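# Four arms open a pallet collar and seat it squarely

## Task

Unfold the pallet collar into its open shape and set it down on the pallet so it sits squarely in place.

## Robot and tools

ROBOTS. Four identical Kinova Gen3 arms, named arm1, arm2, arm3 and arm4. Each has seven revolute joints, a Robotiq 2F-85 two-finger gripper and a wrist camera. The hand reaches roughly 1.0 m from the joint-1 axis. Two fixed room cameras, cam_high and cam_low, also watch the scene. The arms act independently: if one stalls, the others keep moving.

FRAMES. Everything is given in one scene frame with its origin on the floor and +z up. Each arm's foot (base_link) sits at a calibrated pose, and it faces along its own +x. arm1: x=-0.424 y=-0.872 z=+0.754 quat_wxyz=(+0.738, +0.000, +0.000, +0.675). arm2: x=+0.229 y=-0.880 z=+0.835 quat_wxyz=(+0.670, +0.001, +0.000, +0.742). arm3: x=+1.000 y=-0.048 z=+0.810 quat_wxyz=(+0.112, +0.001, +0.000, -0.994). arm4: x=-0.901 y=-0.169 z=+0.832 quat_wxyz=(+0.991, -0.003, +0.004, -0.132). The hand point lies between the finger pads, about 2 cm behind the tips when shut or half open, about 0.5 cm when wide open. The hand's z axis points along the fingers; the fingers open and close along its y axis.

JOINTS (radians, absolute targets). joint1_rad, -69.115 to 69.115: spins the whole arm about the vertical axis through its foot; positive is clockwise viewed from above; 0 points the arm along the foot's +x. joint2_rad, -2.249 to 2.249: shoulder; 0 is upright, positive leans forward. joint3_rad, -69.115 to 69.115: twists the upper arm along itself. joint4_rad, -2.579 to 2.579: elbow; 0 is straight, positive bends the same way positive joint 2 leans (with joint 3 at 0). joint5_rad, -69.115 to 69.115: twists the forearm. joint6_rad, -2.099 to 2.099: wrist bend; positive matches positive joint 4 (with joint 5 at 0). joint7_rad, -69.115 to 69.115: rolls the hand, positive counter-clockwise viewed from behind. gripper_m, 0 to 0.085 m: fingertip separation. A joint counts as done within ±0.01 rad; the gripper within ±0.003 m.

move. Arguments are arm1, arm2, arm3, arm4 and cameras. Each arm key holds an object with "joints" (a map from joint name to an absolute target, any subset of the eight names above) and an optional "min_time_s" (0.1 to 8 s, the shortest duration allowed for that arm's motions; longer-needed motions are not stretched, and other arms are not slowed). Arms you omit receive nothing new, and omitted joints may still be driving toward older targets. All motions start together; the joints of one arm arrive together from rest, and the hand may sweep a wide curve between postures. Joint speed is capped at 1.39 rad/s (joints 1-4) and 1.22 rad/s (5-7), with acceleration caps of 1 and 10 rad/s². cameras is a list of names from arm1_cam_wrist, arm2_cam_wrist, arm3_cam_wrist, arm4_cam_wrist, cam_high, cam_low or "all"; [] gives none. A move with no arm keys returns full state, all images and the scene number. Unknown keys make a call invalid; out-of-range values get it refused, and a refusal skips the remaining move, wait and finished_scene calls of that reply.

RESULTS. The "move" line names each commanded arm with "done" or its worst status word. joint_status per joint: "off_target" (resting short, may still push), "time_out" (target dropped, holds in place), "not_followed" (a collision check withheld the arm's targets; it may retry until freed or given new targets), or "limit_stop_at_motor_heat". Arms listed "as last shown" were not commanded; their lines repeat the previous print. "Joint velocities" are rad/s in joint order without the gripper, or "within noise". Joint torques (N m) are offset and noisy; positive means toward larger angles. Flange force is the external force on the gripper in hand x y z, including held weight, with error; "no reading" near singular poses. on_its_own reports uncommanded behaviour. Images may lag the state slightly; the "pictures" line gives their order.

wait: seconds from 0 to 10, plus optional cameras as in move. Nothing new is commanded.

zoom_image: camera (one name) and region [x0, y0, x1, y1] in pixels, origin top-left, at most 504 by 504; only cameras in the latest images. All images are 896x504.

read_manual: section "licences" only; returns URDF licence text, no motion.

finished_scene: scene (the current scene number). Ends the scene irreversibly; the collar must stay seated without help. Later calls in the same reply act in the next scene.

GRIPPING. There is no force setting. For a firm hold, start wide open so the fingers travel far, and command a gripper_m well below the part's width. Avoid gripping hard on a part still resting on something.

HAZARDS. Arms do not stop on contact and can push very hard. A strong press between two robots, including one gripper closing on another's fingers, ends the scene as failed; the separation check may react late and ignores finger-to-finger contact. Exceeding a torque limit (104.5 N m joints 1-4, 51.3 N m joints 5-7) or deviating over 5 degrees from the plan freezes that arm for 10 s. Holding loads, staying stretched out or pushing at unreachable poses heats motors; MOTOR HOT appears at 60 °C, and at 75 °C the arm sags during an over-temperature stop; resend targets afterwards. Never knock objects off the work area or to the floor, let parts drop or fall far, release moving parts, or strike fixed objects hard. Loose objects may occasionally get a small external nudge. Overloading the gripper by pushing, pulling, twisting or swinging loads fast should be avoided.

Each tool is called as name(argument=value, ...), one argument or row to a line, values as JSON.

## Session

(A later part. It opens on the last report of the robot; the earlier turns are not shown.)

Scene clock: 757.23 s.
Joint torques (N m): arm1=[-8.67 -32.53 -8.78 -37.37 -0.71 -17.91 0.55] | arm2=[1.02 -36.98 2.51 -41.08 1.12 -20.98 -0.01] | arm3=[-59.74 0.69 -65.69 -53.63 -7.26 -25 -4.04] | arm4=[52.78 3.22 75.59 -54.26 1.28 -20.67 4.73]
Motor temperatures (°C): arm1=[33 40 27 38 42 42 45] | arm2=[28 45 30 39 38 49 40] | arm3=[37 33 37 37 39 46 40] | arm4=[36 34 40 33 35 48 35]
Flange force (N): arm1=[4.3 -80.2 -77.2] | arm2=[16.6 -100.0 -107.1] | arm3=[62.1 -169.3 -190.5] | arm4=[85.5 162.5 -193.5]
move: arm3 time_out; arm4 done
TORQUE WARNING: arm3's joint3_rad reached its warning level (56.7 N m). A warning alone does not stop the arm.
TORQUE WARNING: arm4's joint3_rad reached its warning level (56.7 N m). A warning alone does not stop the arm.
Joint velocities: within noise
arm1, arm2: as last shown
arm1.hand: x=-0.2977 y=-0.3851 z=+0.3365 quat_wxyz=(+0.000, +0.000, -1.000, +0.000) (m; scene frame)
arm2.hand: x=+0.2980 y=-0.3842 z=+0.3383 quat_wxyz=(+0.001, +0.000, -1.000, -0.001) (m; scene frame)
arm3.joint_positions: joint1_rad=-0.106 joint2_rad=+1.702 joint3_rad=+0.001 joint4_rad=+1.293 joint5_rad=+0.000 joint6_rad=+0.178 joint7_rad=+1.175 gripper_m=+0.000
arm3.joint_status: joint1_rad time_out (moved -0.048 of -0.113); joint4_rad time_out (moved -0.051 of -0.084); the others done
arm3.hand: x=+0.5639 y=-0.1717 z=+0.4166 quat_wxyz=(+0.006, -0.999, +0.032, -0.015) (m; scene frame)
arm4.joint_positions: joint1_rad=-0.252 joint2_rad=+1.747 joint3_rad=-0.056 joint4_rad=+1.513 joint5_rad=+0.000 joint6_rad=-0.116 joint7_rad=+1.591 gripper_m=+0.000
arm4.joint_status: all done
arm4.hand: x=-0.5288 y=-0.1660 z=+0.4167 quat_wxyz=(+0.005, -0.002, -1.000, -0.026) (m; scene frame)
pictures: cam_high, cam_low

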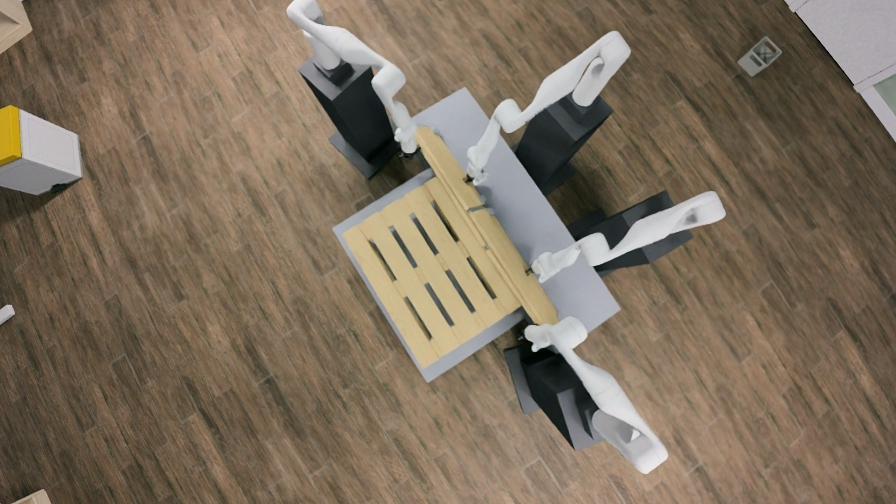

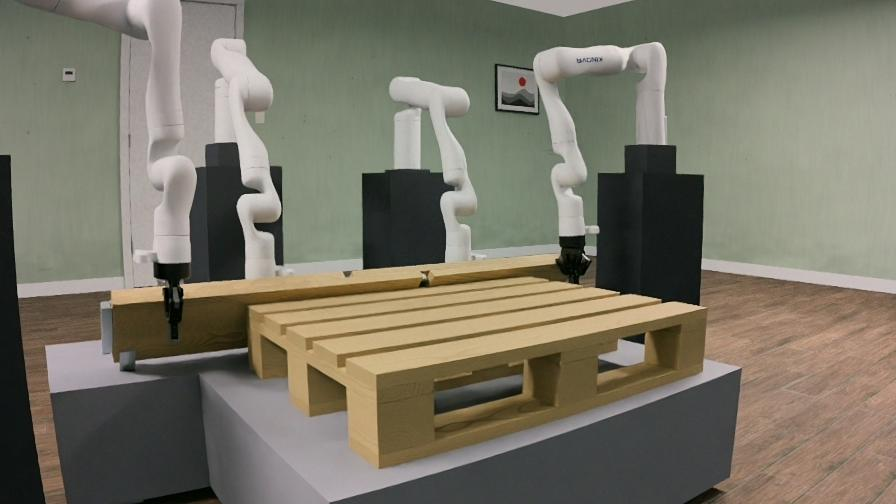

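move(
  arm3={"joints":{"joint1_rad":-0.058,"joint2_rad":1.6438,"joint3_rad":0,"joint4_rad":1.3983,"joint6_rad":0.0995,"joint7_rad":1.2884},"min_time_s":1},
  arm4={"joints":{"joint1_rad":-0.4358,"joint2_rad":1.7001,"joint3_rad":0,"joint4_rad":1.5855,"joint6_rad":-0.144,"joint7_rad":1.3998},"min_time_s":1},
  arm1={"joints":{"joint1_rad":0.154,"joint2_rad":1.7424,"joint4_rad":1.3354,"joint6_rad":0.0639,"joint7_rad":0.2433}},
  arm2={"joints":{"joint1_rad":0.216,"joint2_rad":1.9533,"joint4_rad":1.0693,"joint6_rad":0.1191,"joint7_rad":0.114}},
)

move(
  arm3={"joints":{"joint7_rad":2.859}},
  arm4={"joints":{"joint7_rad":-0.171}},
  arm1={"joints":{"joint7_rad":1.814}},
  arm2={"joints":{"joint7_rad":1.685}},
)

move(
  arm1={"joints":{"joint1_rad":0.129,"joint2_rad":1.77,"joint4_rad":1.158,"joint6_rad":0.214,"joint7_rad":1.789},"min_time_s":2},
  arm2={"joints":{"joint1_rad":0.201,"joint2_rad":1.993,"joint4_rad":0.855,"joint6_rad":0.294,"joint7_rad":1.67},"min_time_s":2},
)

move(
  arm3={"joints":{"joint1_rad":-0.3189,"joint2_rad":1.6644,"joint4_rad":1.2193,"joint6_rad":0.2579,"joint7_rad":2.598},"min_time_s":4},
  arm4={"joints":{"joint1_rad":-0.0632,"joint2_rad":1.6967,"joint4_rad":1.5527,"joint6_rad":-0.1078,"joint7_rad":0.2016},"min_time_s":4},
  cameras=["cam_high","cam_low"],
)

zoom_image(
  camera="cam_high",
  region=[330, 80, 630, 390],
)

zoom_image(
  camera="cam_low",
  region=[90, 230, 450, 390],
)

Scene clock: 796.87 s.
Joint torques (N m): arm1=[-0.5 -22.18 -0.99 -0.77 0.26 -0.04 0.39] | arm2=[0.56 -18.04 0 -1.99 0.26 -0.25 -0.4] | arm3=[-0.66 -20.79 0.4 -1.53 0.49 0.11 -0.03] | arm4=[0.32 -18.33 -0.55 1.57 -0.18 0.35 -0.01]
Motor temperatures (°C): arm1=[33 40 27 38 42 42 45] | arm2=[28 45 30 40 37 49 40] | arm3=[42 33 43 43 40 48 40] | arm4=[45 34 47 41 35 49 35]
Flange force (N): arm1=[-0.2 -0.4 3.4] | arm2=[1.7 -2.9 -8.4] | arm3=[2.3 -1.6 -3.1] | arm4=[0.4 0.1 -1.0]
move: arm1 done; arm2 done; arm3 done; arm4 done
TORQUE WARNING: arm3's joint3_rad reached its warning level (56.7 N m). A warning alone does not stop the arm.
TORQUE WARNING: arm4's joint3_rad reached its warning level (56.7 N m). A warning alone does not stop the arm.
Joint velocities: within noise
arm1.joint_positions: joint1_rad=+0.154 joint2_rad=+1.742 joint3_rad=+0.000 joint4_rad=+1.335 joint5_rad=+0.000 joint6_rad=+0.064 joint7_rad=+0.243 gripper_m=+0.000
arm1.joint_status: all done
arm1.hand: x=-0.2950 y=-0.4561 z=+0.3414 quat_wxyz=(+0.000, +0.000, -1.000, +0.000) (m; scene frame)
arm2.joint_positions: joint1_rad=+0.216 joint2_rad=+1.953 joint3_rad=+0.000 joint4_rad=+1.069 joint5_rad=+0.000 joint6_rad=+0.119 joint7_rad=+0.114 gripper_m=+0.000
arm2.joint_status: all done
arm2.hand: x=+0.3013 y=-0.4572 z=+0.3402 quat_wxyz=(+0.001, +0.000, -1.000, -0.001) (m; scene frame)
arm3.joint_positions: joint1_rad=-0.058 joint2_rad=+1.644 joint3_rad=+0.000 joint4_rad=+1.398 joint5_rad=+0.000 joint6_rad=+0.099 joint7_rad=+1.288 gripper_m=+0.000
arm3.joint_status: all done
arm3.hand: x=+0.5610 y=-0.1503 z=+0.4390 quat_wxyz=(+0.000, -1.000, -0.001, -0.001) (m; scene frame)
arm4.joint_positions: joint1_rad=-0.436 joint2_rad=+1.700 joint3_rad=+0.000 joint4_rad=+1.586 joint5_rad=+0.000 joint6_rad=-0.144 joint7_rad=+1.400 gripper_m=+0.000
arm4.joint_status: all done
arm4.hand: x=-0.5340 y=-0.1323 z=+0.4370 quat_wxyz=(+0.005, -0.001, -1.000, +0.002) (m; scene frame)
pictures: none

Scene clock: 798.77 s.
Joint torques (N m): arm1=[-0.61 -22.11 -0.96 -0.63 0.28 0.01 0.39] | arm2=[0.59 -17.99 0.16 -1.94 0.22 -0.24 -0.33] | arm3=[-0.73 -20.77 0.48 -1.64 0.51 0.11 -0.04] | arm4=[0.3 -18.5 -0.58 1.53 -0.15 0.29 -0.02]
Motor temperatures (°C): arm1=[33 40 27 38 42 42 45] | arm2=[28 45 30 40 37 49 40] | arm3=[42 33 43 43 40 48 40] | arm4=[45 34 47 40 35 49 35]
Flange force (N): arm1=[0.1 -0.5 3.6] | arm2=[2.8 1.8 -8.4] | arm3=[1.8 2.7 -3.5] | arm4=[0.1 -0.4 -0.7]
move: arm1 done; arm2 done; arm3 done; arm4 done
Joint velocities: within noise
arm1.joint_positions: joint1_rad=+0.154 joint2_rad=+1.742 joint3_rad=+0.000 joint4_rad=+1.335 joint5_rad=+0.000 joint6_rad=+0.064 joint7_rad=+1.814 gripper_m=+0.000
arm1.joint_status: all done
arm1.hand: x=-0.2950 y=-0.4561 z=+0.3413 quat_wxyz=(+0.000, +0.707, -0.707, +0.000) (m; scene frame)
arm2.joint_positions: joint1_rad=+0.216 joint2_rad=+1.953 joint3_rad=+0.000 joint4_rad=+1.069 joint5_rad=+0.000 joint6_rad=+0.119 joint7_rad=+1.685 gripper_m=+0.000
arm2.joint_status: all done
arm2.hand: x=+0.3013 y=-0.4572 z=+0.3402 quat_wxyz=(+0.000, +0.707, -0.707, -0.001) (m; scene frame)
arm3.joint_positions: joint1_rad=-0.058 joint2_rad=+1.644 joint3_rad=+0.000 joint4_rad=+1.398 joint5_rad=+0.000 joint6_rad=+0.099 joint7_rad=+2.859 gripper_m=+0.000
arm3.joint_status: all done
arm3.hand: x=+0.5610 y=-0.1503 z=+0.4390 quat_wxyz=(-0.001, -0.707, -0.708, +0.000) (m; scene frame)
arm4.joint_positions: joint1_rad=-0.436 joint2_rad=+1.700 joint3_rad=+0.000 joint4_rad=+1.586 joint5_rad=+0.000 joint6_rad=-0.144 joint7_rad=-0.171 gripper_m=+0.000
arm4.joint_status: all done
arm4.hand: x=-0.5340 y=-0.1323 z=+0.4370 quat_wxyz=(+0.002, -0.707, -0.707, +0.005) (m; scene frame)
pictures: none

Scene clock: 801.10 s.
Joint torques (N m): arm1=[-0.53 -23.33 -0.94 -2 0.27 0.01 0.38] | arm2=[0.52 -19.21 0.19 -3.47 0.21 -0.21 -0.32] | arm3=[-0.7 -20.77 0.47 -1.59 0.49 0.06 -0.05] | arm4=[0.33 -18.51 -0.62 1.56 -0.16 0.29 -0.03]
Motor temperatures (°C): arm1=[33 40 27 38 42 42 45] | arm2=[28 45 30 39 37 49 40] | arm3=[42 33 43 43 40 48 40] | arm4=[44 34 47 40 35 49 35]
Flange force (N): arm1=[-0.4 -0.3 3.6] | arm2=[4.8 1.6 -9.5] | arm3=[1.7 2.4 -3.3] | arm4=[0.1 -0.4 -0.6]
move: arm1 done; arm2 done
Joint velocities: within noise
arm1.joint_positions: joint1_rad=+0.129 joint2_rad=+1.770 joint3_rad=+0.000 joint4_rad=+1.158 joint5_rad=+0.000 joint6_rad=+0.214 joint7_rad=+1.789 gripper_m=+0.000
arm1.joint_status: all done
arm1.hand: x=-0.2958 y=-0.4097 z=+0.3364 quat_wxyz=(+0.000, +0.707, -0.707, +0.000) (m; scene frame)
arm2.joint_positions: joint1_rad=+0.201 joint2_rad=+1.993 joint3_rad=+0.000 joint4_rad=+0.855 joint5_rad=+0.000 joint6_rad=+0.294 joint7_rad=+1.670 gripper_m=+0.000
arm2.joint_status: all done
arm2.hand: x=+0.2995 y=-0.4093 z=+0.3362 quat_wxyz=(+0.000, +0.707, -0.707, -0.001) (m; scene frame)
arm3, arm4: as last shown
pictures: none

Scene clock: 808.43 s.
Joint torques (N m): arm1=[-10.36 -52.53 -11.37 -37.65 -0.77 -18.63 0.49] | arm2=[-2 -65.68 -0.26 -50.64 0.07 -25.24 -0.35] | arm3=[-61.87 0.86 -69.76 -53.81 -9.29 -29.23 -2.28] | arm4=[53.41 19.7 75.19 -43.87 -4.89 -17 -1.29]
Motor temperatures (°C): arm1=[33 40 27 38 42 42 45] | arm2=[28 45 30 40 37 50 40] | arm3=[42 33 43 43 40 48 40] | arm4=[45 34 47 40 35 49 35]
Flange force (N): arm1=[63.3 -3.6 -24.4] | arm2=[90.4 9.2 -49.8] | arm3=[169.5 41.9 -189.2] | arm4=[153.2 -37.3 -204.9]
move: arm3 time_out; arm4 done
TORQUE WARNING: arm2's joint2_rad reached its warning level (56.7 N m). A warning alone does not stop the arm.
TORQUE WARNING: arm3's joint3_rad reached its warning level (56.7 N m). A warning alone does not stop the arm.
TORQUE WARNING: arm4's joint3_rad reached its warning level (56.7 N m). A warning alone does not stop the arm.
Joint velocities: within noise
arm1: as last shown
arm2.joint_positions: joint1_rad=+0.201 joint2_rad=+1.997 joint3_rad=+0.000 joint4_rad=+0.855 joint5_rad=+0.000 joint6_rad=+0.294 joint7_rad=+1.670 gripper_m=+0.000
arm2.joint_status: not commanded
arm2.hand: x=+0.2992 y=-0.4125 z=+0.3342 quat_wxyz=(+0.002, +0.707, -0.707, +0.000) (m; scene frame)
arm3.joint_positions: joint1_rad=-0.278 joint2_rad=+1.664 joint3_rad=+0.001 joint4_rad=+1.231 joint5_rad=+0.000 joint6_rad=+0.258 joint7_rad=+2.598 gripper_m=+0.000
arm3.joint_status: joint1_rad time_out (moved -0.220 of -0.261); joint4_rad time_out (moved -0.168 of -0.179); the others done
arm3.hand: x=+0.5576 y=-0.2636 z=+0.4384 quat_wxyz=(-0.002, -0.721, -0.693, -0.006) (m; scene frame)
arm4.joint_positions: joint1_rad=-0.065 joint2_rad=+1.697 joint3_rad=-0.030 joint4_rad=+1.553 joint5_rad=+0.000 joint6_rad=-0.108 joint7_rad=+0.202 gripper_m=+0.000
arm4.joint_status: all done
arm4.hand: x=-0.5304 y=-0.2534 z=+0.4374 quat_wxyz=(+0.010, -0.708, -0.706, -0.007) (m; scene frame)
pictures: cam_high, cam_low

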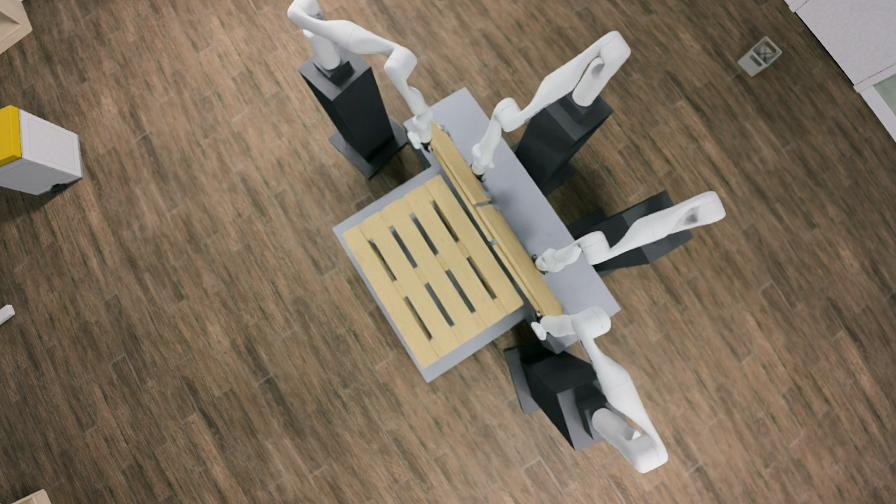

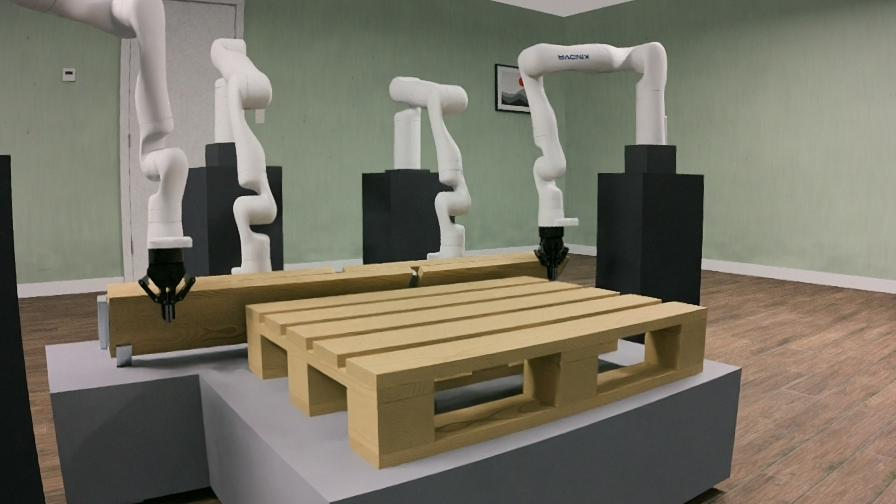

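Scaled by 1.626 from the camera's 896x504 image, which has a finer 1280x720 frame.

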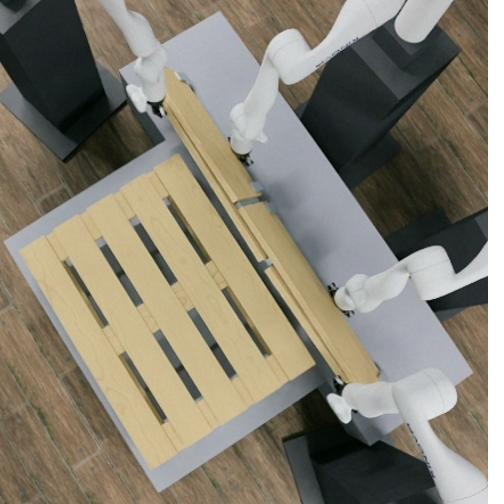

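Scaled by 1.400 from the camera's 896x504 image, which has a finer 1280x720 frame.

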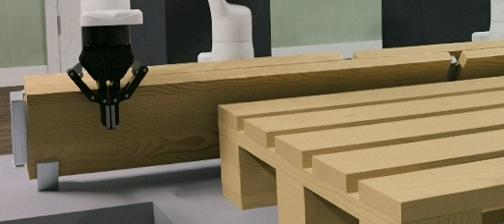

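move(
  arm1={"joints":{"joint1_rad":0.142,"joint2_rad":1.756,"joint4_rad":1.246,"joint6_rad":0.140,"joint7_rad":1.80},"min_time_s":2},
  arm2={"joints":{"joint1_rad":0.208,"joint2_rad":1.973,"joint4_rad":0.963,"joint6_rad":0.206,"joint7_rad":1.677},"min_time_s":2},
  arm3={"joints":{"joint1_rad":-0.3189,"joint2_rad":1.6644,"joint4_rad":1.2193,"joint6_rad":0.2579,"joint7_rad":2.598},"min_time_s":2},
  cameras=["cam_high","cam_low","arm4_cam_wrist"],
)

zoom_image(
  camera="cam_high",
  region=[330, 80, 630, 390],
)

zoom_image(
  camera="cam_low",
  region=[90, 230, 450, 390],
)

Scene clock: 826.97 s.
Joint torques (N m): arm1=[-7.57 -50.93 -8.88 -26.07 -0.19 -12.3 0.46] | arm2=[-1.24 -54.25 -0.24 -33.22 0.18 -15.34 -0.36] | arm3=[-48.42 -0.26 -49.34 -10.58 -2.74 -5.67 2.56] | arm4=[37.59 34.91 49.96 -6.78 -3.16 -1.13 -0.61]
Motor temperatures (°C): arm1=[33 42 27 40 42 43 45] | arm2=[28 49 30 43 37 53 40] | arm3=[45 33 46 45 40 49 40] | arm4=[48 34 50 41 35 50 35]
Flange force (N): arm1=[41.5 -3.9 4.5] | arm2=[55.6 6.1 -17.6] | arm3=[91.8 -22.0 -76.1] | arm4=[95.1 14.0 -149.2]
move: arm1 done; arm2 done; arm3 done
TORQUE WARNING: arm2's joint2_rad reached its warning level (56.7 N m). A warning alone does not stop the arm.
TORQUE WARNING: arm3's joint3_rad reached its warning level (56.7 N m). A warning alone does not stop the arm.
TORQUE WARNING: arm4's joint3_rad reached its warning level (56.7 N m). A warning alone does not stop the arm.
Joint velocities: within noise
arm1.joint_positions: joint1_rad=+0.142 joint2_rad=+1.756 joint3_rad=+0.000 joint4_rad=+1.246 joint5_rad=+0.000 joint6_rad=+0.140 joint7_rad=+1.800 gripper_m=+0.000
arm1.joint_status: all done
arm1.hand: x=-0.2948 y=-0.4325 z=+0.3382 quat_wxyz=(+0.000, +0.706, -0.708, +0.000) (m; scene frame)
arm2.joint_positions: joint1_rad=+0.208 joint2_rad=+1.981 joint3_rad=+0.000 joint4_rad=+0.963 joint5_rad=+0.000 joint6_rad=+0.206 joint7_rad=+1.677 gripper_m=+0.000
arm2.joint_status: all done
arm2.hand: x=+0.2997 y=-0.4392 z=+0.3335 quat_wxyz=(+0.003, +0.707, -0.707, +0.001) (m; scene frame)
arm3.joint_positions: joint1_rad=-0.319 joint2_rad=+1.664 joint3_rad=+0.000 joint4_rad=+1.219 joint5_rad=+0.000 joint6_rad=+0.258 joint7_rad=+2.598 gripper_m=+0.000
arm3.joint_status: all done
arm3.hand: x=+0.5609 y=-0.2852 z=+0.4393 quat_wxyz=(-0.001, -0.707, -0.708, +0.000) (m; scene frame)
arm4.joint_positions: joint1_rad=-0.063 joint2_rad=+1.697 joint3_rad=+0.000 joint4_rad=+1.553 joint5_rad=+0.000 joint6_rad=-0.108 joint7_rad=+0.202 gripper_m=+0.000
arm4.joint_status: not commanded
arm4.hand: x=-0.5341 y=-0.2725 z=+0.4377 quat_wxyz=(+0.002, -0.707, -0.707, +0.005) (m; scene frame)
pictures: arm4_cam_wrist, cam_high, cam_low

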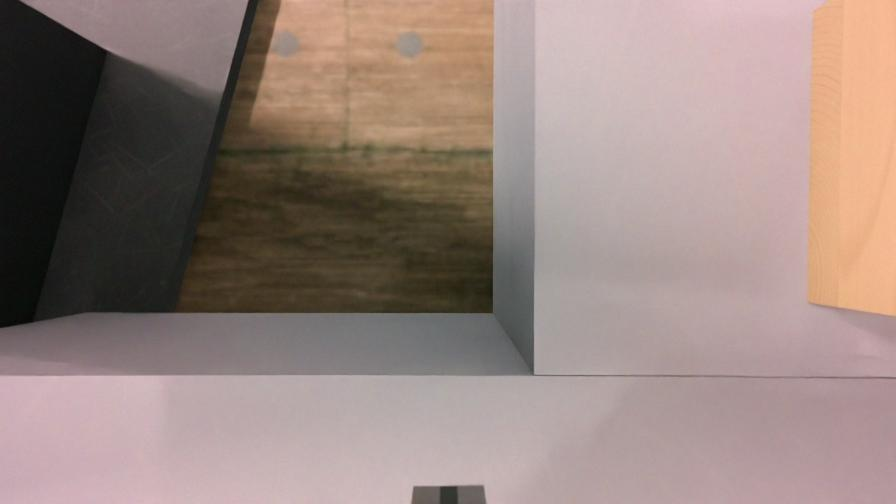

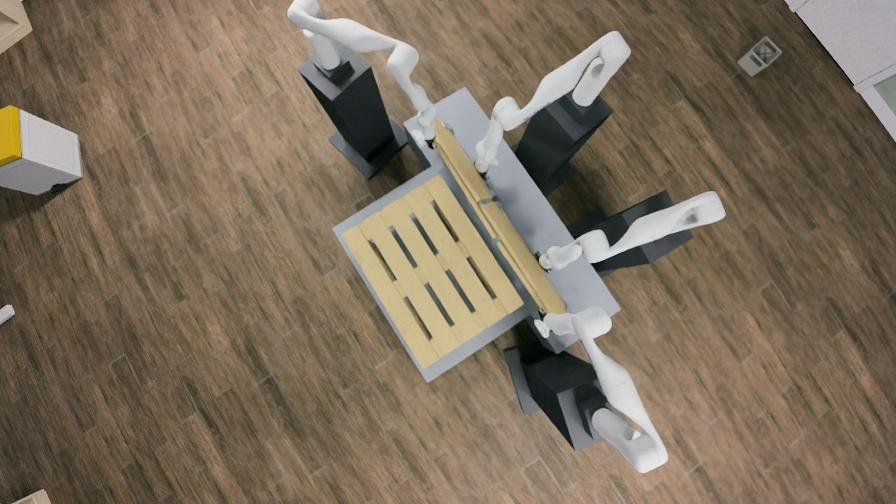

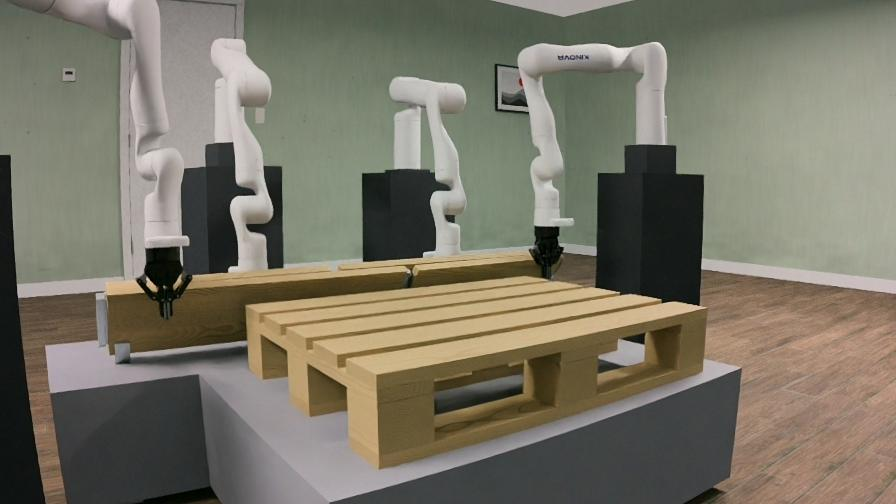

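Scaled by 1.626 from the camera's 896x504 image, which has a finer 1280x720 frame.

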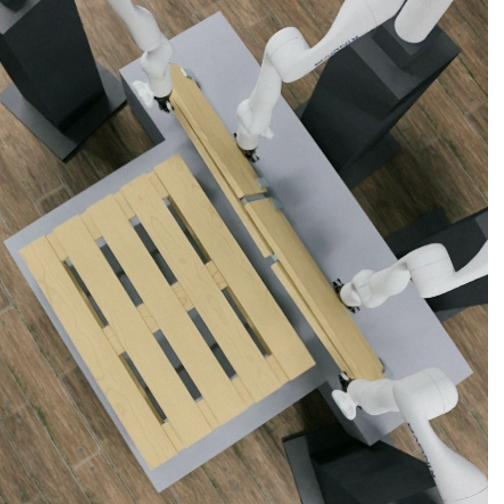

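Scaled by 1.400 from the camera's 896x504 image, which has a finer 1280x720 frame.

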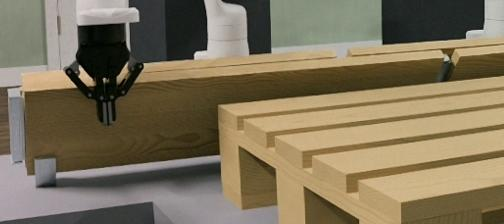

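move(
  arm1={"joints":{"joint1_rad":0.176,"joint2_rad":1.733,"joint4_rad":1.476,"joint6_rad":-0.067,"joint7_rad":1.836},"min_time_s":2},
  arm2={"joints":{"joint1_rad":0.226,"joint2_rad":1.937,"joint4_rad":1.223,"joint6_rad":-0.018,"joint7_rad":1.695},"min_time_s":2},
  arm3={"joints":{"joint1_rad":-0.377,"joint2_rad":1.6774,"joint4_rad":1.1462,"joint6_rad":0.318,"joint7_rad":2.54},"min_time_s":3},
  arm4={"joints":{"joint1_rad":0.0361,"joint2_rad":1.6943,"joint4_rad":1.516,"joint6_rad":-0.0687,"joint7_rad":0.3007},"min_time_s":3},
  cameras=["cam_high","cam_low","arm1_cam_wrist","arm3_cam_wrist"],
)

zoom_image(
  camera="cam_high",
  region=[330, 80, 630, 390],
)

zoom_image(
  camera="cam_low",
  region=[90, 230, 450, 390],
)

Scene clock: 858.30 s.
Joint torques (N m): arm1=[-0.51 -20.98 -0.95 0.53 0.27 0.01 0.4] | arm2=[0.6 -16.93 0.16 -0.73 0.22 -0.21 -0.34] | arm3=[-6.41 -22.49 -5.18 -4.36 -0.01 -0.36 0.33] | arm4=[5.17 -15.84 5.99 0.82 -0.4 0.41 -0.04]
Motor temperatures (°C): arm1=[33 43 27 38 42 43 45] | arm2=[28 53 30 41 37 52 40] | arm3=[46 33 47 43 40 47 40] | arm4=[48 37 49 37 35 48 35]
Flange force (N): arm1=[0.6 -0.4 3.6] | arm2=[1.8 1.9 -7.8] | arm3=[12.5 -1.5 -6.1] | arm4=[11.8 3.3 -8.8]
move: arm1 done; arm2 done; arm3 done; arm4 done
TORQUE WARNING: arm2's joint2_rad reached its warning level (56.7 N m). A warning alone does not stop the arm.
Joint velocities: within noise
arm1.joint_positions: joint1_rad=+0.176 joint2_rad=+1.733 joint3_rad=+0.000 joint4_rad=+1.476 joint5_rad=+0.000 joint6_rad=-0.067 joint7_rad=+1.836 gripper_m=+0.000
arm1.joint_status: all done
arm1.hand: x=-0.2965 y=-0.4983 z=+0.3453 quat_wxyz=(+0.000, +0.707, -0.707, +0.000) (m; scene frame)
arm2.joint_positions: joint1_rad=+0.226 joint2_rad=+1.937 joint3_rad=+0.000 joint4_rad=+1.223 joint5_rad=+0.000 joint6_rad=-0.018 joint7_rad=+1.695 gripper_m=+0.000
arm2.joint_status: all done
arm2.hand: x=+0.3005 y=-0.4983 z=+0.3444 quat_wxyz=(+0.000, +0.707, -0.707, -0.001) (m; scene frame)
arm3.joint_positions: joint1_rad=-0.377 joint2_rad=+1.677 joint3_rad=+0.000 joint4_rad=+1.146 joint5_rad=+0.000 joint6_rad=+0.318 joint7_rad=+2.540 gripper_m=+0.000
arm3.joint_status: all done
arm3.hand: x=+0.5610 y=-0.3204 z=+0.4392 quat_wxyz=(-0.001, -0.707, -0.708, +0.000) (m; scene frame)
arm4.joint_positions: joint1_rad=+0.036 joint2_rad=+1.694 joint3_rad=+0.000 joint4_rad=+1.516 joint5_rad=+0.000 joint6_rad=-0.069 joint7_rad=+0.301 gripper_m=+0.000
arm4.joint_status: all done
arm4.hand: x=-0.5343 y=-0.3122 z=+0.4377 quat_wxyz=(+0.002, -0.708, -0.707, +0.005) (m; scene frame)
pictures: arm1_cam_wrist, arm3_cam_wrist, cam_high, cam_low

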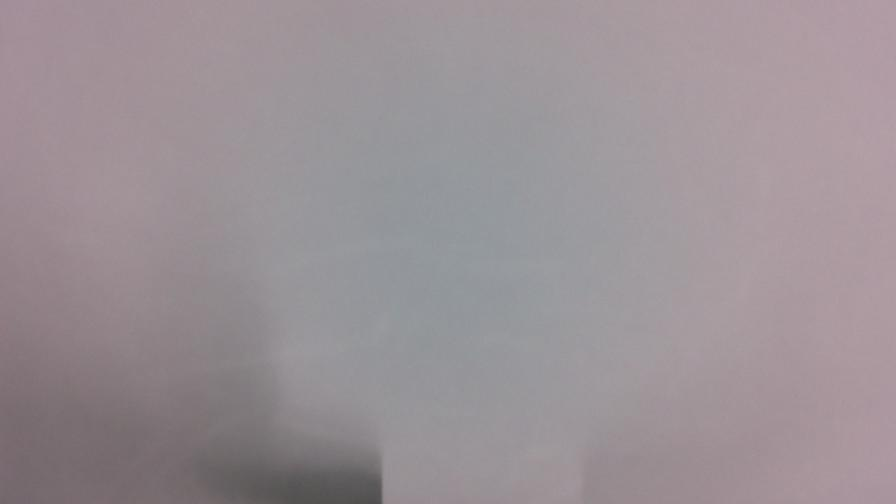

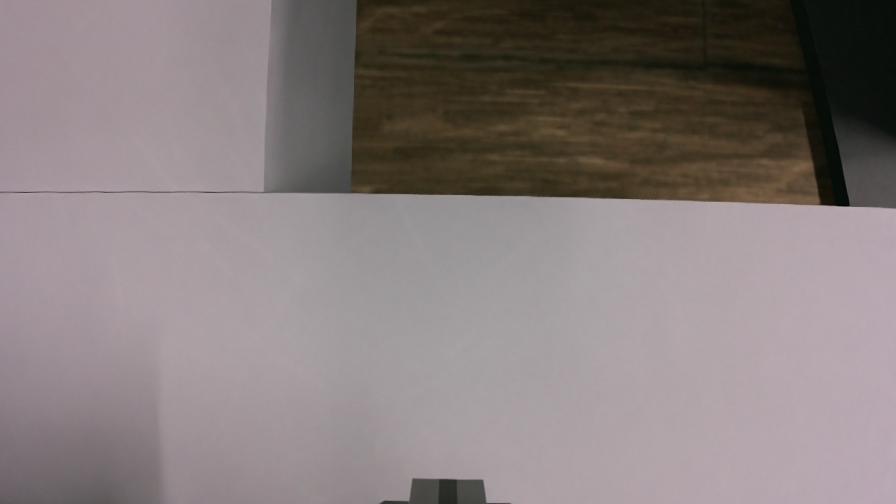

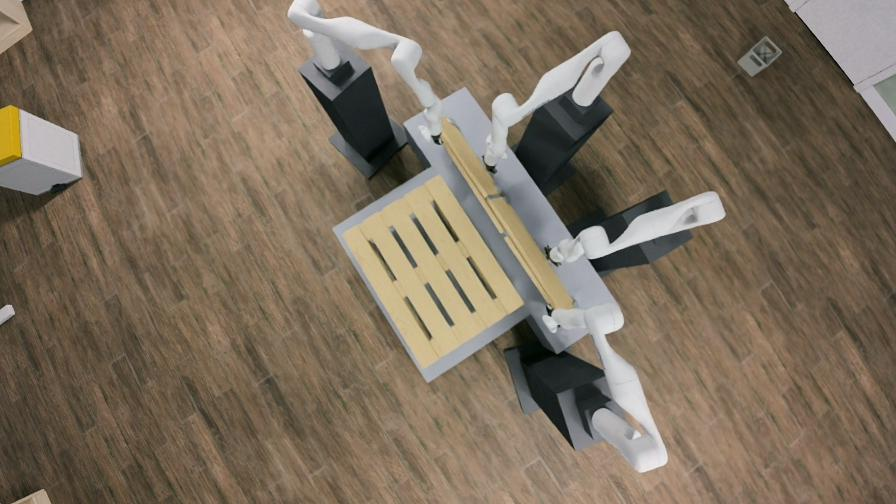

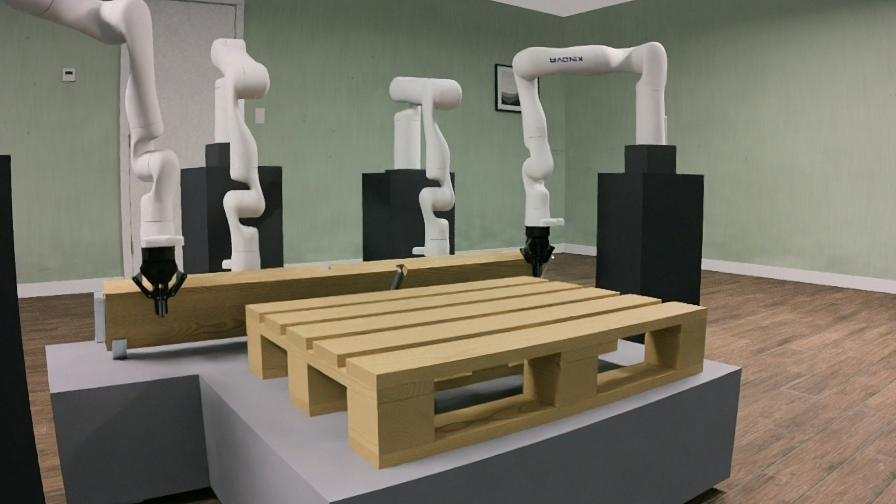

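Scaled by 1.626 from the camera's 896x504 image, which has a finer 1280x720 frame.

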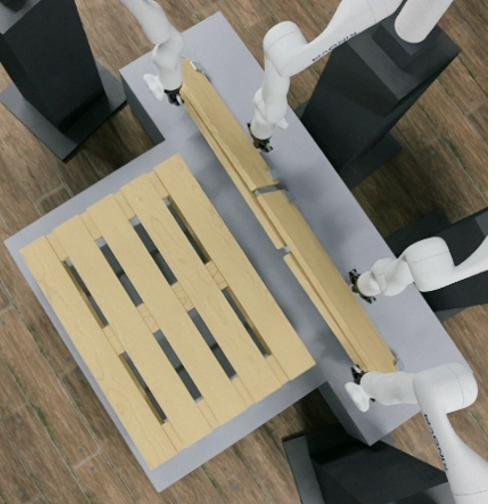

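Scaled by 1.400 from the camera's 896x504 image, which has a finer 1280x720 frame.

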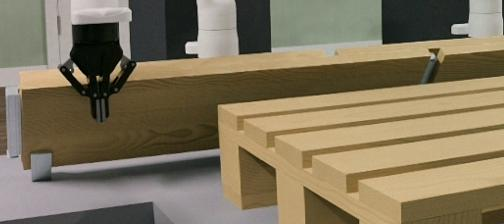

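move(
  arm3={"joints":{"joint1_rad":-0.4941,"joint2_rad":1.7275,"joint4_rad":0.9262,"joint6_rad":0.4879,"joint7_rad":2.423},"min_time_s":5},
  arm4={"joints":{"joint1_rad":0.2152,"joint2_rad":1.6926,"joint4_rad":1.406,"joint6_rad":0.043,"joint7_rad":0.4798},"min_time_s":5},
  cameras=["cam_high","cam_low"],
)

zoom_image(
  camera="cam_high",
  region=[410, 100, 630, 350],
)

zoom_image(
  camera="cam_low",
  region=[90, 230, 450, 390],
)

Scene clock: 895.57 s.
Joint torques (N m): arm1=[-14.91 -67.79 -20.82 -54.17 1.01 -27.14 0.49] | arm2=[-3.25 -66.51 -2.77 -49.61 0.22 -24.18 -0.37] | arm3=[-59.74 16.75 -59.41 -54 -16.6 -40.86 -2.84] | arm4=[52.44 5.91 75.64 -54.2 4.56 -24.67 3.08]
Motor temperatures (°C): arm1=[33 43 27 38 41 42 45] | arm2=[28 49 30 39 37 50 40] | arm3=[44 33 45 42 40 48 39] | arm4=[46 37 46 36 35 48 35]
Flange force (N): arm1=[91.4 -7.9 -29.4] | arm2=[80.7 6.6 -36.2] | arm3=[200.2 62.5 -227.4] | arm4=[173.1 -25.6 -198.4]
move: arm3 time_out; arm4 time_out
TORQUE WARNING: arm2's joint2_rad reached its warning level (56.7 N m). A warning alone does not stop the arm.
TORQUE WARNING: arm3's joint6_rad reached its warning level (29.4 N m). A warning alone does not stop the arm.
TORQUE WARNING: arm4's joint3_rad reached its warning level (56.7 N m). A warning alone does not stop the arm.
TORQUE WARNING: arm1's joint2_rad reached its warning level (56.7 N m). A warning alone does not stop the arm.
Joint velocities: within noise
arm1.joint_positions: joint1_rad=+0.176 joint2_rad=+1.733 joint3_rad=+0.000 joint4_rad=+1.476 joint5_rad=+0.000 joint6_rad=-0.067 joint7_rad=+1.836 gripper_m=+0.000
arm1.joint_status: not commanded
arm1.hand: x=-0.2966 y=-0.4984 z=+0.3453 quat_wxyz=(+0.000, +0.707, -0.707, +0.000) (m; scene frame)
arm2.joint_positions: joint1_rad=+0.226 joint2_rad=+1.941 joint3_rad=+0.000 joint4_rad=+1.223 joint5_rad=+0.000 joint6_rad=-0.018 joint7_rad=+1.695 gripper_m=+0.000
arm2.joint_status: not commanded
arm2.hand: x=+0.3000 y=-0.5017 z=+0.3427 quat_wxyz=(+0.002, +0.707, -0.707, +0.000) (m; scene frame)
arm3.joint_positions: joint1_rad=-0.425 joint2_rad=+1.728 joint3_rad=+0.000 joint4_rad=+0.944 joint5_rad=+0.000 joint6_rad=+0.567 joint7_rad=+2.423 gripper_m=+0.000
arm3.joint_status: joint1_rad time_out (moved -0.048 of -0.117); joint4_rad time_out (moved -0.202 of -0.220); joint6_rad time_out (moved +0.249 of +0.170); the others done
arm3.hand: x=+0.5657 y=-0.3479 z=+0.4382 quat_wxyz=(-0.006, -0.730, -0.682, -0.049) (m; scene frame)
arm4.joint_positions: joint1_rad=+0.144 joint2_rad=+1.693 joint3_rad=-0.013 joint4_rad=+1.445 joint5_rad=+0.000 joint6_rad=+0.043 joint7_rad=+0.480 gripper_m=+0.000
arm4.joint_status: joint1_rad time_out (moved +0.108 of +0.179); joint4_rad time_out (moved -0.071 of -0.110); the others done
arm4.hand: x=-0.5388 y=-0.3483 z=+0.4380 quat_wxyz=(+0.023, -0.682, -0.731, +0.005) (m; scene frame)
pictures: cam_high, cam_low

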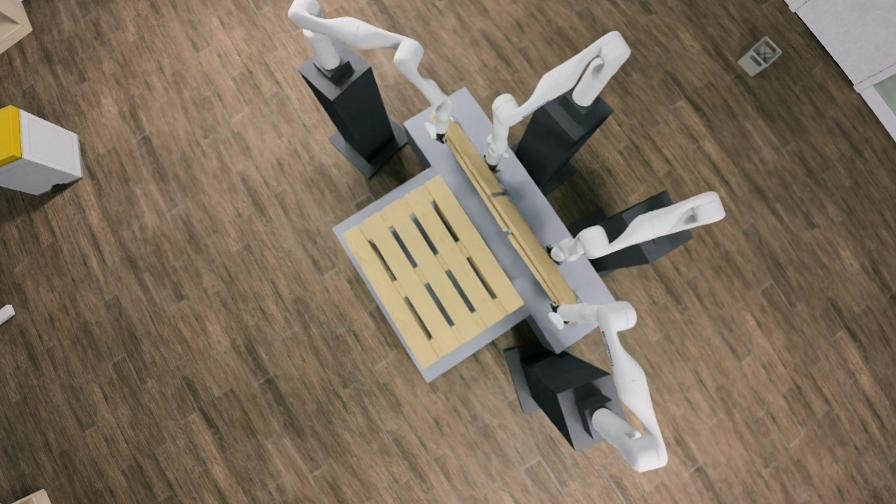

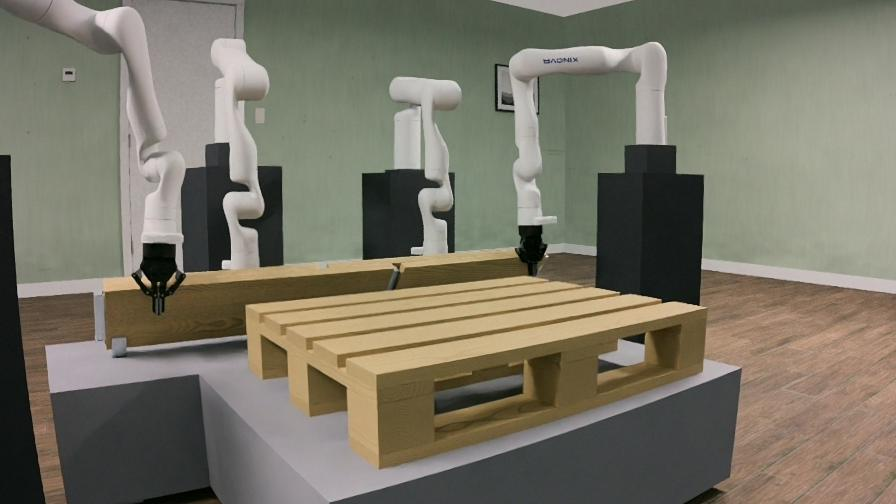

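Scaled by 2.016 from the camera's 896x504 image, which has a finer 1280x720 frame.

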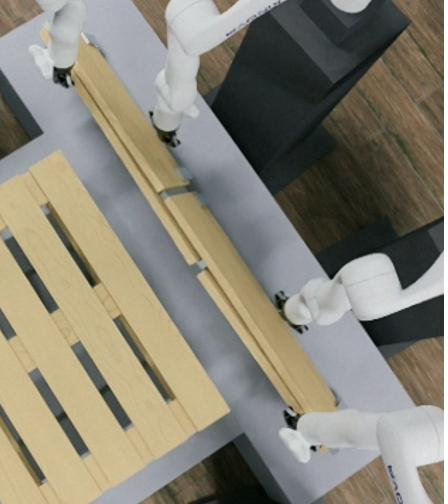

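Scaled by 1.400 from the camera's 896x504 image, which has a finer 1280x720 frame.

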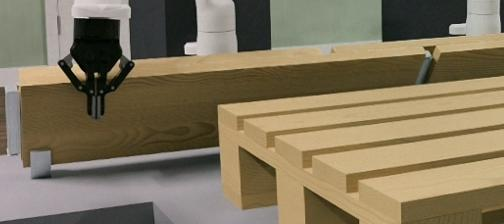

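move(
  arm3={"joints":{"joint1_rad":-0.360,"joint2_rad":1.6774,"joint3_rad":0,"joint4_rad":1.165,"joint6_rad":0.299,"joint7_rad":2.54},"min_time_s":1},
  arm4={"joints":{"joint1_rad":0.01,"joint2_rad":1.6943,"joint3_rad":0,"joint4_rad":1.525,"joint6_rad":-0.078,"joint7_rad":0.3007},"min_time_s":1},
)

move(
  arm3={"joints":{"joint1_rad":-0.4381,"joint2_rad":1.6236,"joint4_rad":1.1312,"joint6_rad":0.3868,"joint7_rad":2.479},"min_time_s":3},
  arm4={"joints":{"joint1_rad":0.1405,"joint2_rad":1.6211,"joint4_rad":1.5398,"joint6_rad":-0.0193,"joint7_rad":0.405},"min_time_s":3},
  cameras=["cam_high","cam_low"],
)

zoom_image(
  camera="cam_high",
  region=[410, 100, 630, 350],
)

zoom_image(
  camera="cam_low",
  region=[90, 230, 450, 390],
)

Scene clock: 945.27 s.
Joint torques (N m): arm1=[-0.52 -21 -0.92 0.52 0.26 -0.03 0.38] | arm2=[0.42 -18.08 -0.08 -2.04 0.21 -0.8 -0.36] | arm3=[-5.28 -29.32 -4.48 -7.93 -0.19 -1.87 -0.04] | arm4=[1.32 -19.86 0.87 0.64 -0.2 0.17 0]
Motor temperatures (°C): arm1=[34 49 28 47 41 45 45] | arm2=[28 56 30 46 37 57 40] | arm3=[49 33 50 49 44 57 39] | arm4=[54 36 53 45 36 52 35]
Flange force (N): arm1=[0.6 -0.5 3.6] | arm2=[4.1 1.8 -9.1] | arm3=[14.0 3.6 1.1] | arm4=[2.9 -0.1 0.3]
move: arm3 done; arm4 done
TORQUE WARNING: arm1's joint2_rad reached its warning level (56.7 N m). A warning alone does not stop the arm.
TORQUE WARNING: arm2's joint2_rad reached its warning level (56.7 N m). A warning alone does not stop the arm.
TORQUE WARNING: arm3's joint6_rad reached its warning level (29.4 N m). A warning alone does not stop the arm.
TORQUE WARNING: arm4's joint3_rad reached its warning level (56.7 N m). A warning alone does not stop the arm.
Joint velocities: within noise
arm1.joint_positions: joint1_rad=+0.176 joint2_rad=+1.733 joint3_rad=+0.000 joint4_rad=+1.476 joint5_rad=+0.000 joint6_rad=-0.067 joint7_rad=+1.836 gripper_m=+0.000
arm1.joint_status: not commanded
arm1.hand: x=-0.2965 y=-0.4983 z=+0.3453 quat_wxyz=(+0.000, +0.707, -0.707, +0.000) (m; scene frame)
arm2.joint_positions: joint1_rad=+0.226 joint2_rad=+1.937 joint3_rad=+0.000 joint4_rad=+1.223 joint5_rad=+0.000 joint6_rad=-0.018 joint7_rad=+1.695 gripper_m=+0.000
arm2.joint_status: not commanded
arm2.hand: x=+0.3004 y=-0.4983 z=+0.3444 quat_wxyz=(+0.000, +0.707, -0.707, -0.001) (m; scene frame)
arm3.joint_positions: joint1_rad=-0.360 joint2_rad=+1.677 joint3_rad=+0.000 joint4_rad=+1.165 joint5_rad=+0.001 joint6_rad=+0.299 joint7_rad=+2.540 gripper_m=+0.000
arm3.joint_status: all done
arm3.hand: x=+0.5611 y=-0.3097 z=+0.4374 quat_wxyz=(-0.001, -0.713, -0.702, +0.000) (m; scene frame)
arm4.joint_positions: joint1_rad=+0.010 joint2_rad=+1.694 joint3_rad=+0.000 joint4_rad=+1.525 joint5_rad=+0.000 joint6_rad=-0.078 joint7_rad=+0.301 gripper_m=+0.000
arm4.joint_status: all done
arm4.hand: x=-0.5334 y=-0.3017 z=+0.4379 quat_wxyz=(+0.002, -0.698, -0.716, +0.005) (m; scene frame)
pictures: none

Scene clock: 948.57 s.
Joint torques (N m): arm1=[-2.33 -32.3 -3.13 -7.32 0.37 -4.09 0.39] | arm2=[-0.79 -34.2 -1.14 -12.21 0.25 -6.04 -0.33] | arm3=[-6.63 -23.62 -5.25 -5.32 -0.2 -0.58 0.28] | arm4=[4.21 -19.09 4.3 0.34 -0.49 0.34 -0.24]
Motor temperatures (°C): arm1=[34 49 28 46 41 45 45] | arm2=[28 56 30 46 37 57 40] | arm3=[48 33 50 48 43 56 39] | arm4=[53 36 53 45 36 52 35]
Flange force (N): arm1=[13.6 -0.8 9.9] | arm2=[20.0 1.7 0.0] | arm3=[12.9 -1.5 -5.7] | arm4=[8.5 2.9 -2.5]
move: arm3 done; arm4 done
Joint velocities: within noise
arm1, arm2: as last shown
arm2.hand: x=+0.3005 y=-0.4983 z=+0.3444 quat_wxyz=(+0.000, +0.707, -0.707, -0.001) (m; scene frame)
arm3.joint_positions: joint1_rad=-0.438 joint2_rad=+1.624 joint3_rad=+0.000 joint4_rad=+1.131 joint5_rad=+0.000 joint6_rad=+0.387 joint7_rad=+2.479 gripper_m=+0.000
arm3.joint_status: all done
arm3.hand: x=+0.5609 y=-0.3603 z=+0.4693 quat_wxyz=(-0.001, -0.707, -0.708, +0.000) (m; scene frame)
arm4.joint_positions: joint1_rad=+0.140 joint2_rad=+1.621 joint3_rad=+0.000 joint4_rad=+1.540 joint5_rad=+0.000 joint6_rad=-0.019 joint7_rad=+0.405 gripper_m=+0.000
arm4.joint_status: all done
arm4.hand: x=-0.5341 y=-0.3571 z=+0.4679 quat_wxyz=(+0.002, -0.708, -0.707, +0.005) (m; scene frame)
pictures: cam_high, cam_low

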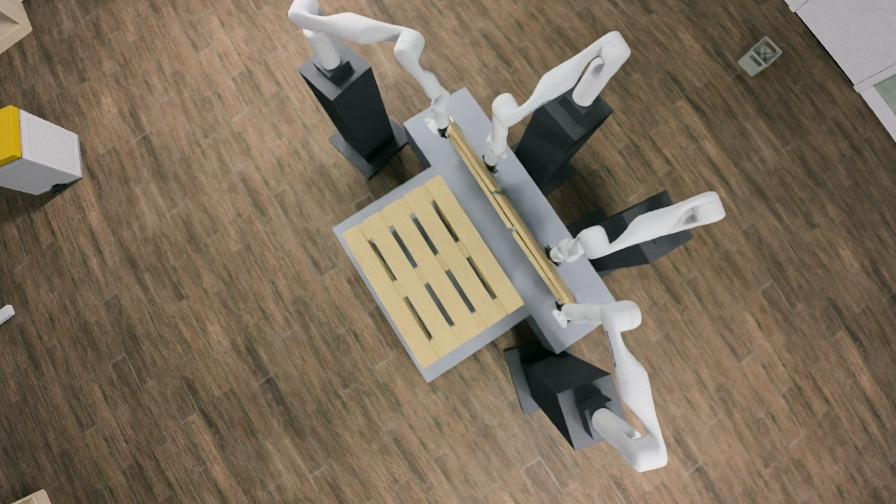

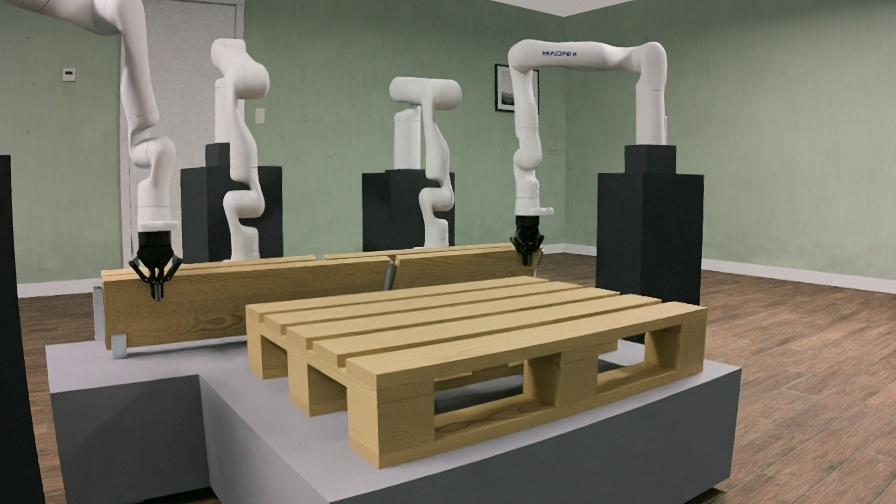

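Scaled by 2.016 from the camera's 896x504 image, which has a finer 1280x720 frame.

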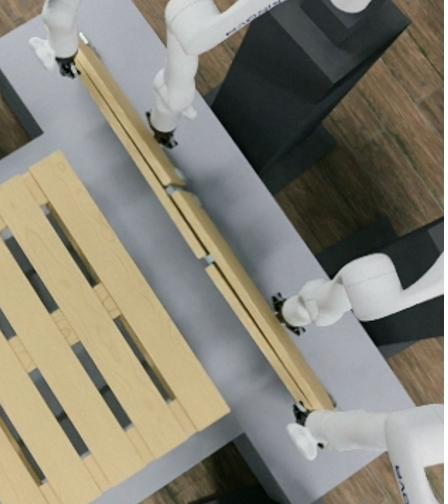

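Scaled by 1.400 from the camera's 896x504 image, which has a finer 1280x720 frame.

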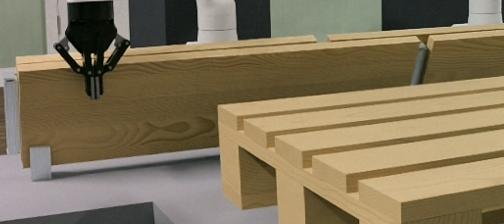

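move(
  arm3={"joints":{"joint1_rad":-0.4941,"joint2_rad":1.6019,"joint4_rad":1.0693,"joint6_rad":0.4704,"joint7_rad":2.423},"min_time_s":3},
  arm4={"joints":{"joint1_rad":0.2255,"joint2_rad":1.5738,"joint4_rad":1.5266,"joint6_rad":0.0412,"joint7_rad":0.49},"min_time_s":3},
  cameras=["cam_high","cam_low"],
)

zoom_image(
  camera="cam_high",
  region=[410, 100, 630, 350],
)

zoom_image(
  camera="cam_low",
  region=[90, 230, 450, 390],
)

Scene clock: 968.80 s.
Joint torques (N m): arm1=[-2.6 -29.4 -3.12 -5.91 0.36 -2.62 0.4] | arm2=[0.31 -28.89 0.38 -9.18 0.16 -3.53 -0.46] | arm3=[-5.4 -30.06 -3.85 -9.43 -0.36 -1.96 0.07] | arm4=[3.79 -24.06 3.84 -2.27 -0.3 -0.71 -0.25]
Motor temperatures (°C): arm1=[34 48 28 44 41 44 45] | arm2=[28 53 30 43 37 54 40] | arm3=[46 34 48 46 42 54 39] | arm4=[50 37 49 42 36 51 35]
Flange force (N): arm1=[13.7 -1.5 6.3] | arm2=[18.0 4.0 -5.2] | arm3=[14.4 3.3 -0.2] | arm4=[8.8 0.3 3.1]
move: arm3 done; arm4 done
Joint velocities: within noise
arm1, arm2: as last shown
arm1.hand: x=-0.2965 y=-0.4984 z=+0.3453 quat_wxyz=(+0.000, +0.707, -0.707, +0.000) (m; scene frame)
arm2.hand: x=+0.3005 y=-0.4983 z=+0.3443 quat_wxyz=(+0.000, +0.707, -0.707, -0.001) (m; scene frame)
arm3.joint_positions: joint1_rad=-0.494 joint2_rad=+1.602 joint3_rad=+0.000 joint4_rad=+1.069 joint5_rad=+0.000 joint6_rad=+0.470 joint7_rad=+2.423 gripper_m=+0.000
arm3.joint_status: all done
arm3.hand: x=+0.5608 y=-0.4004 z=+0.4893 quat_wxyz=(-0.001, -0.707, -0.708, +0.000) (m; scene frame)
arm4.joint_positions: joint1_rad=+0.225 joint2_rad=+1.574 joint3_rad=+0.000 joint4_rad=+1.527 joint5_rad=+0.000 joint6_rad=+0.041 joint7_rad=+0.490 gripper_m=+0.000
arm4.joint_status: all done
arm4.hand: x=-0.5338 y=-0.3970 z=+0.4881 quat_wxyz=(+0.002, -0.708, -0.707, +0.005) (m; scene frame)
pictures: cam_high, cam_low

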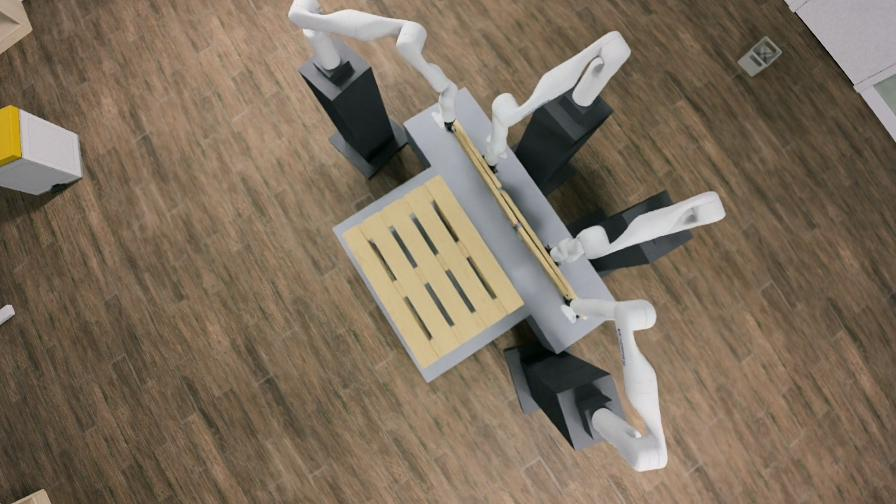

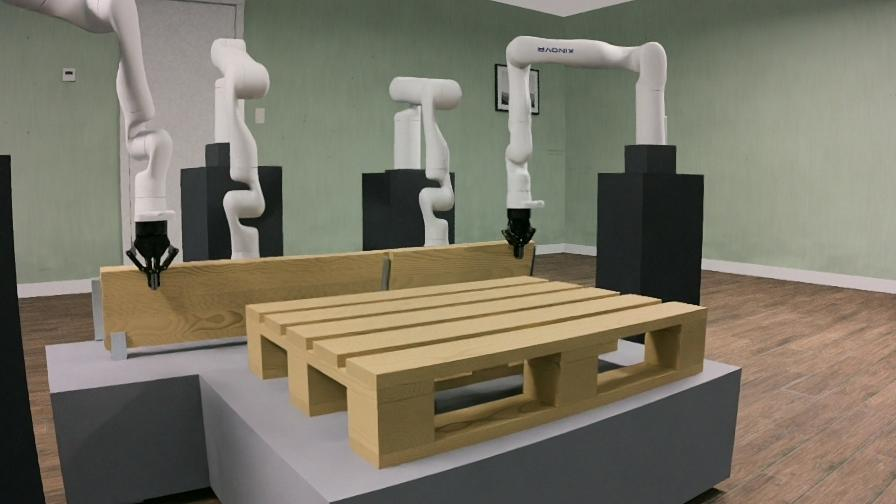

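Scaled by 2.016 from the camera's 896x504 image, which has a finer 1280x720 frame.

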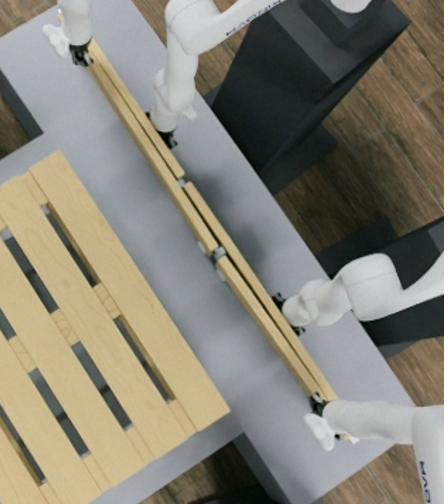

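Scaled by 1.400 from the camera's 896x504 image, which has a finer 1280x720 frame.

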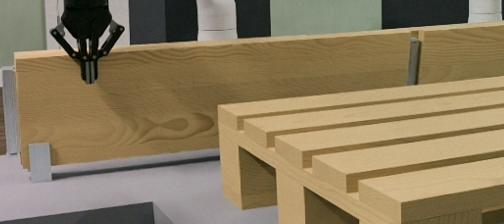

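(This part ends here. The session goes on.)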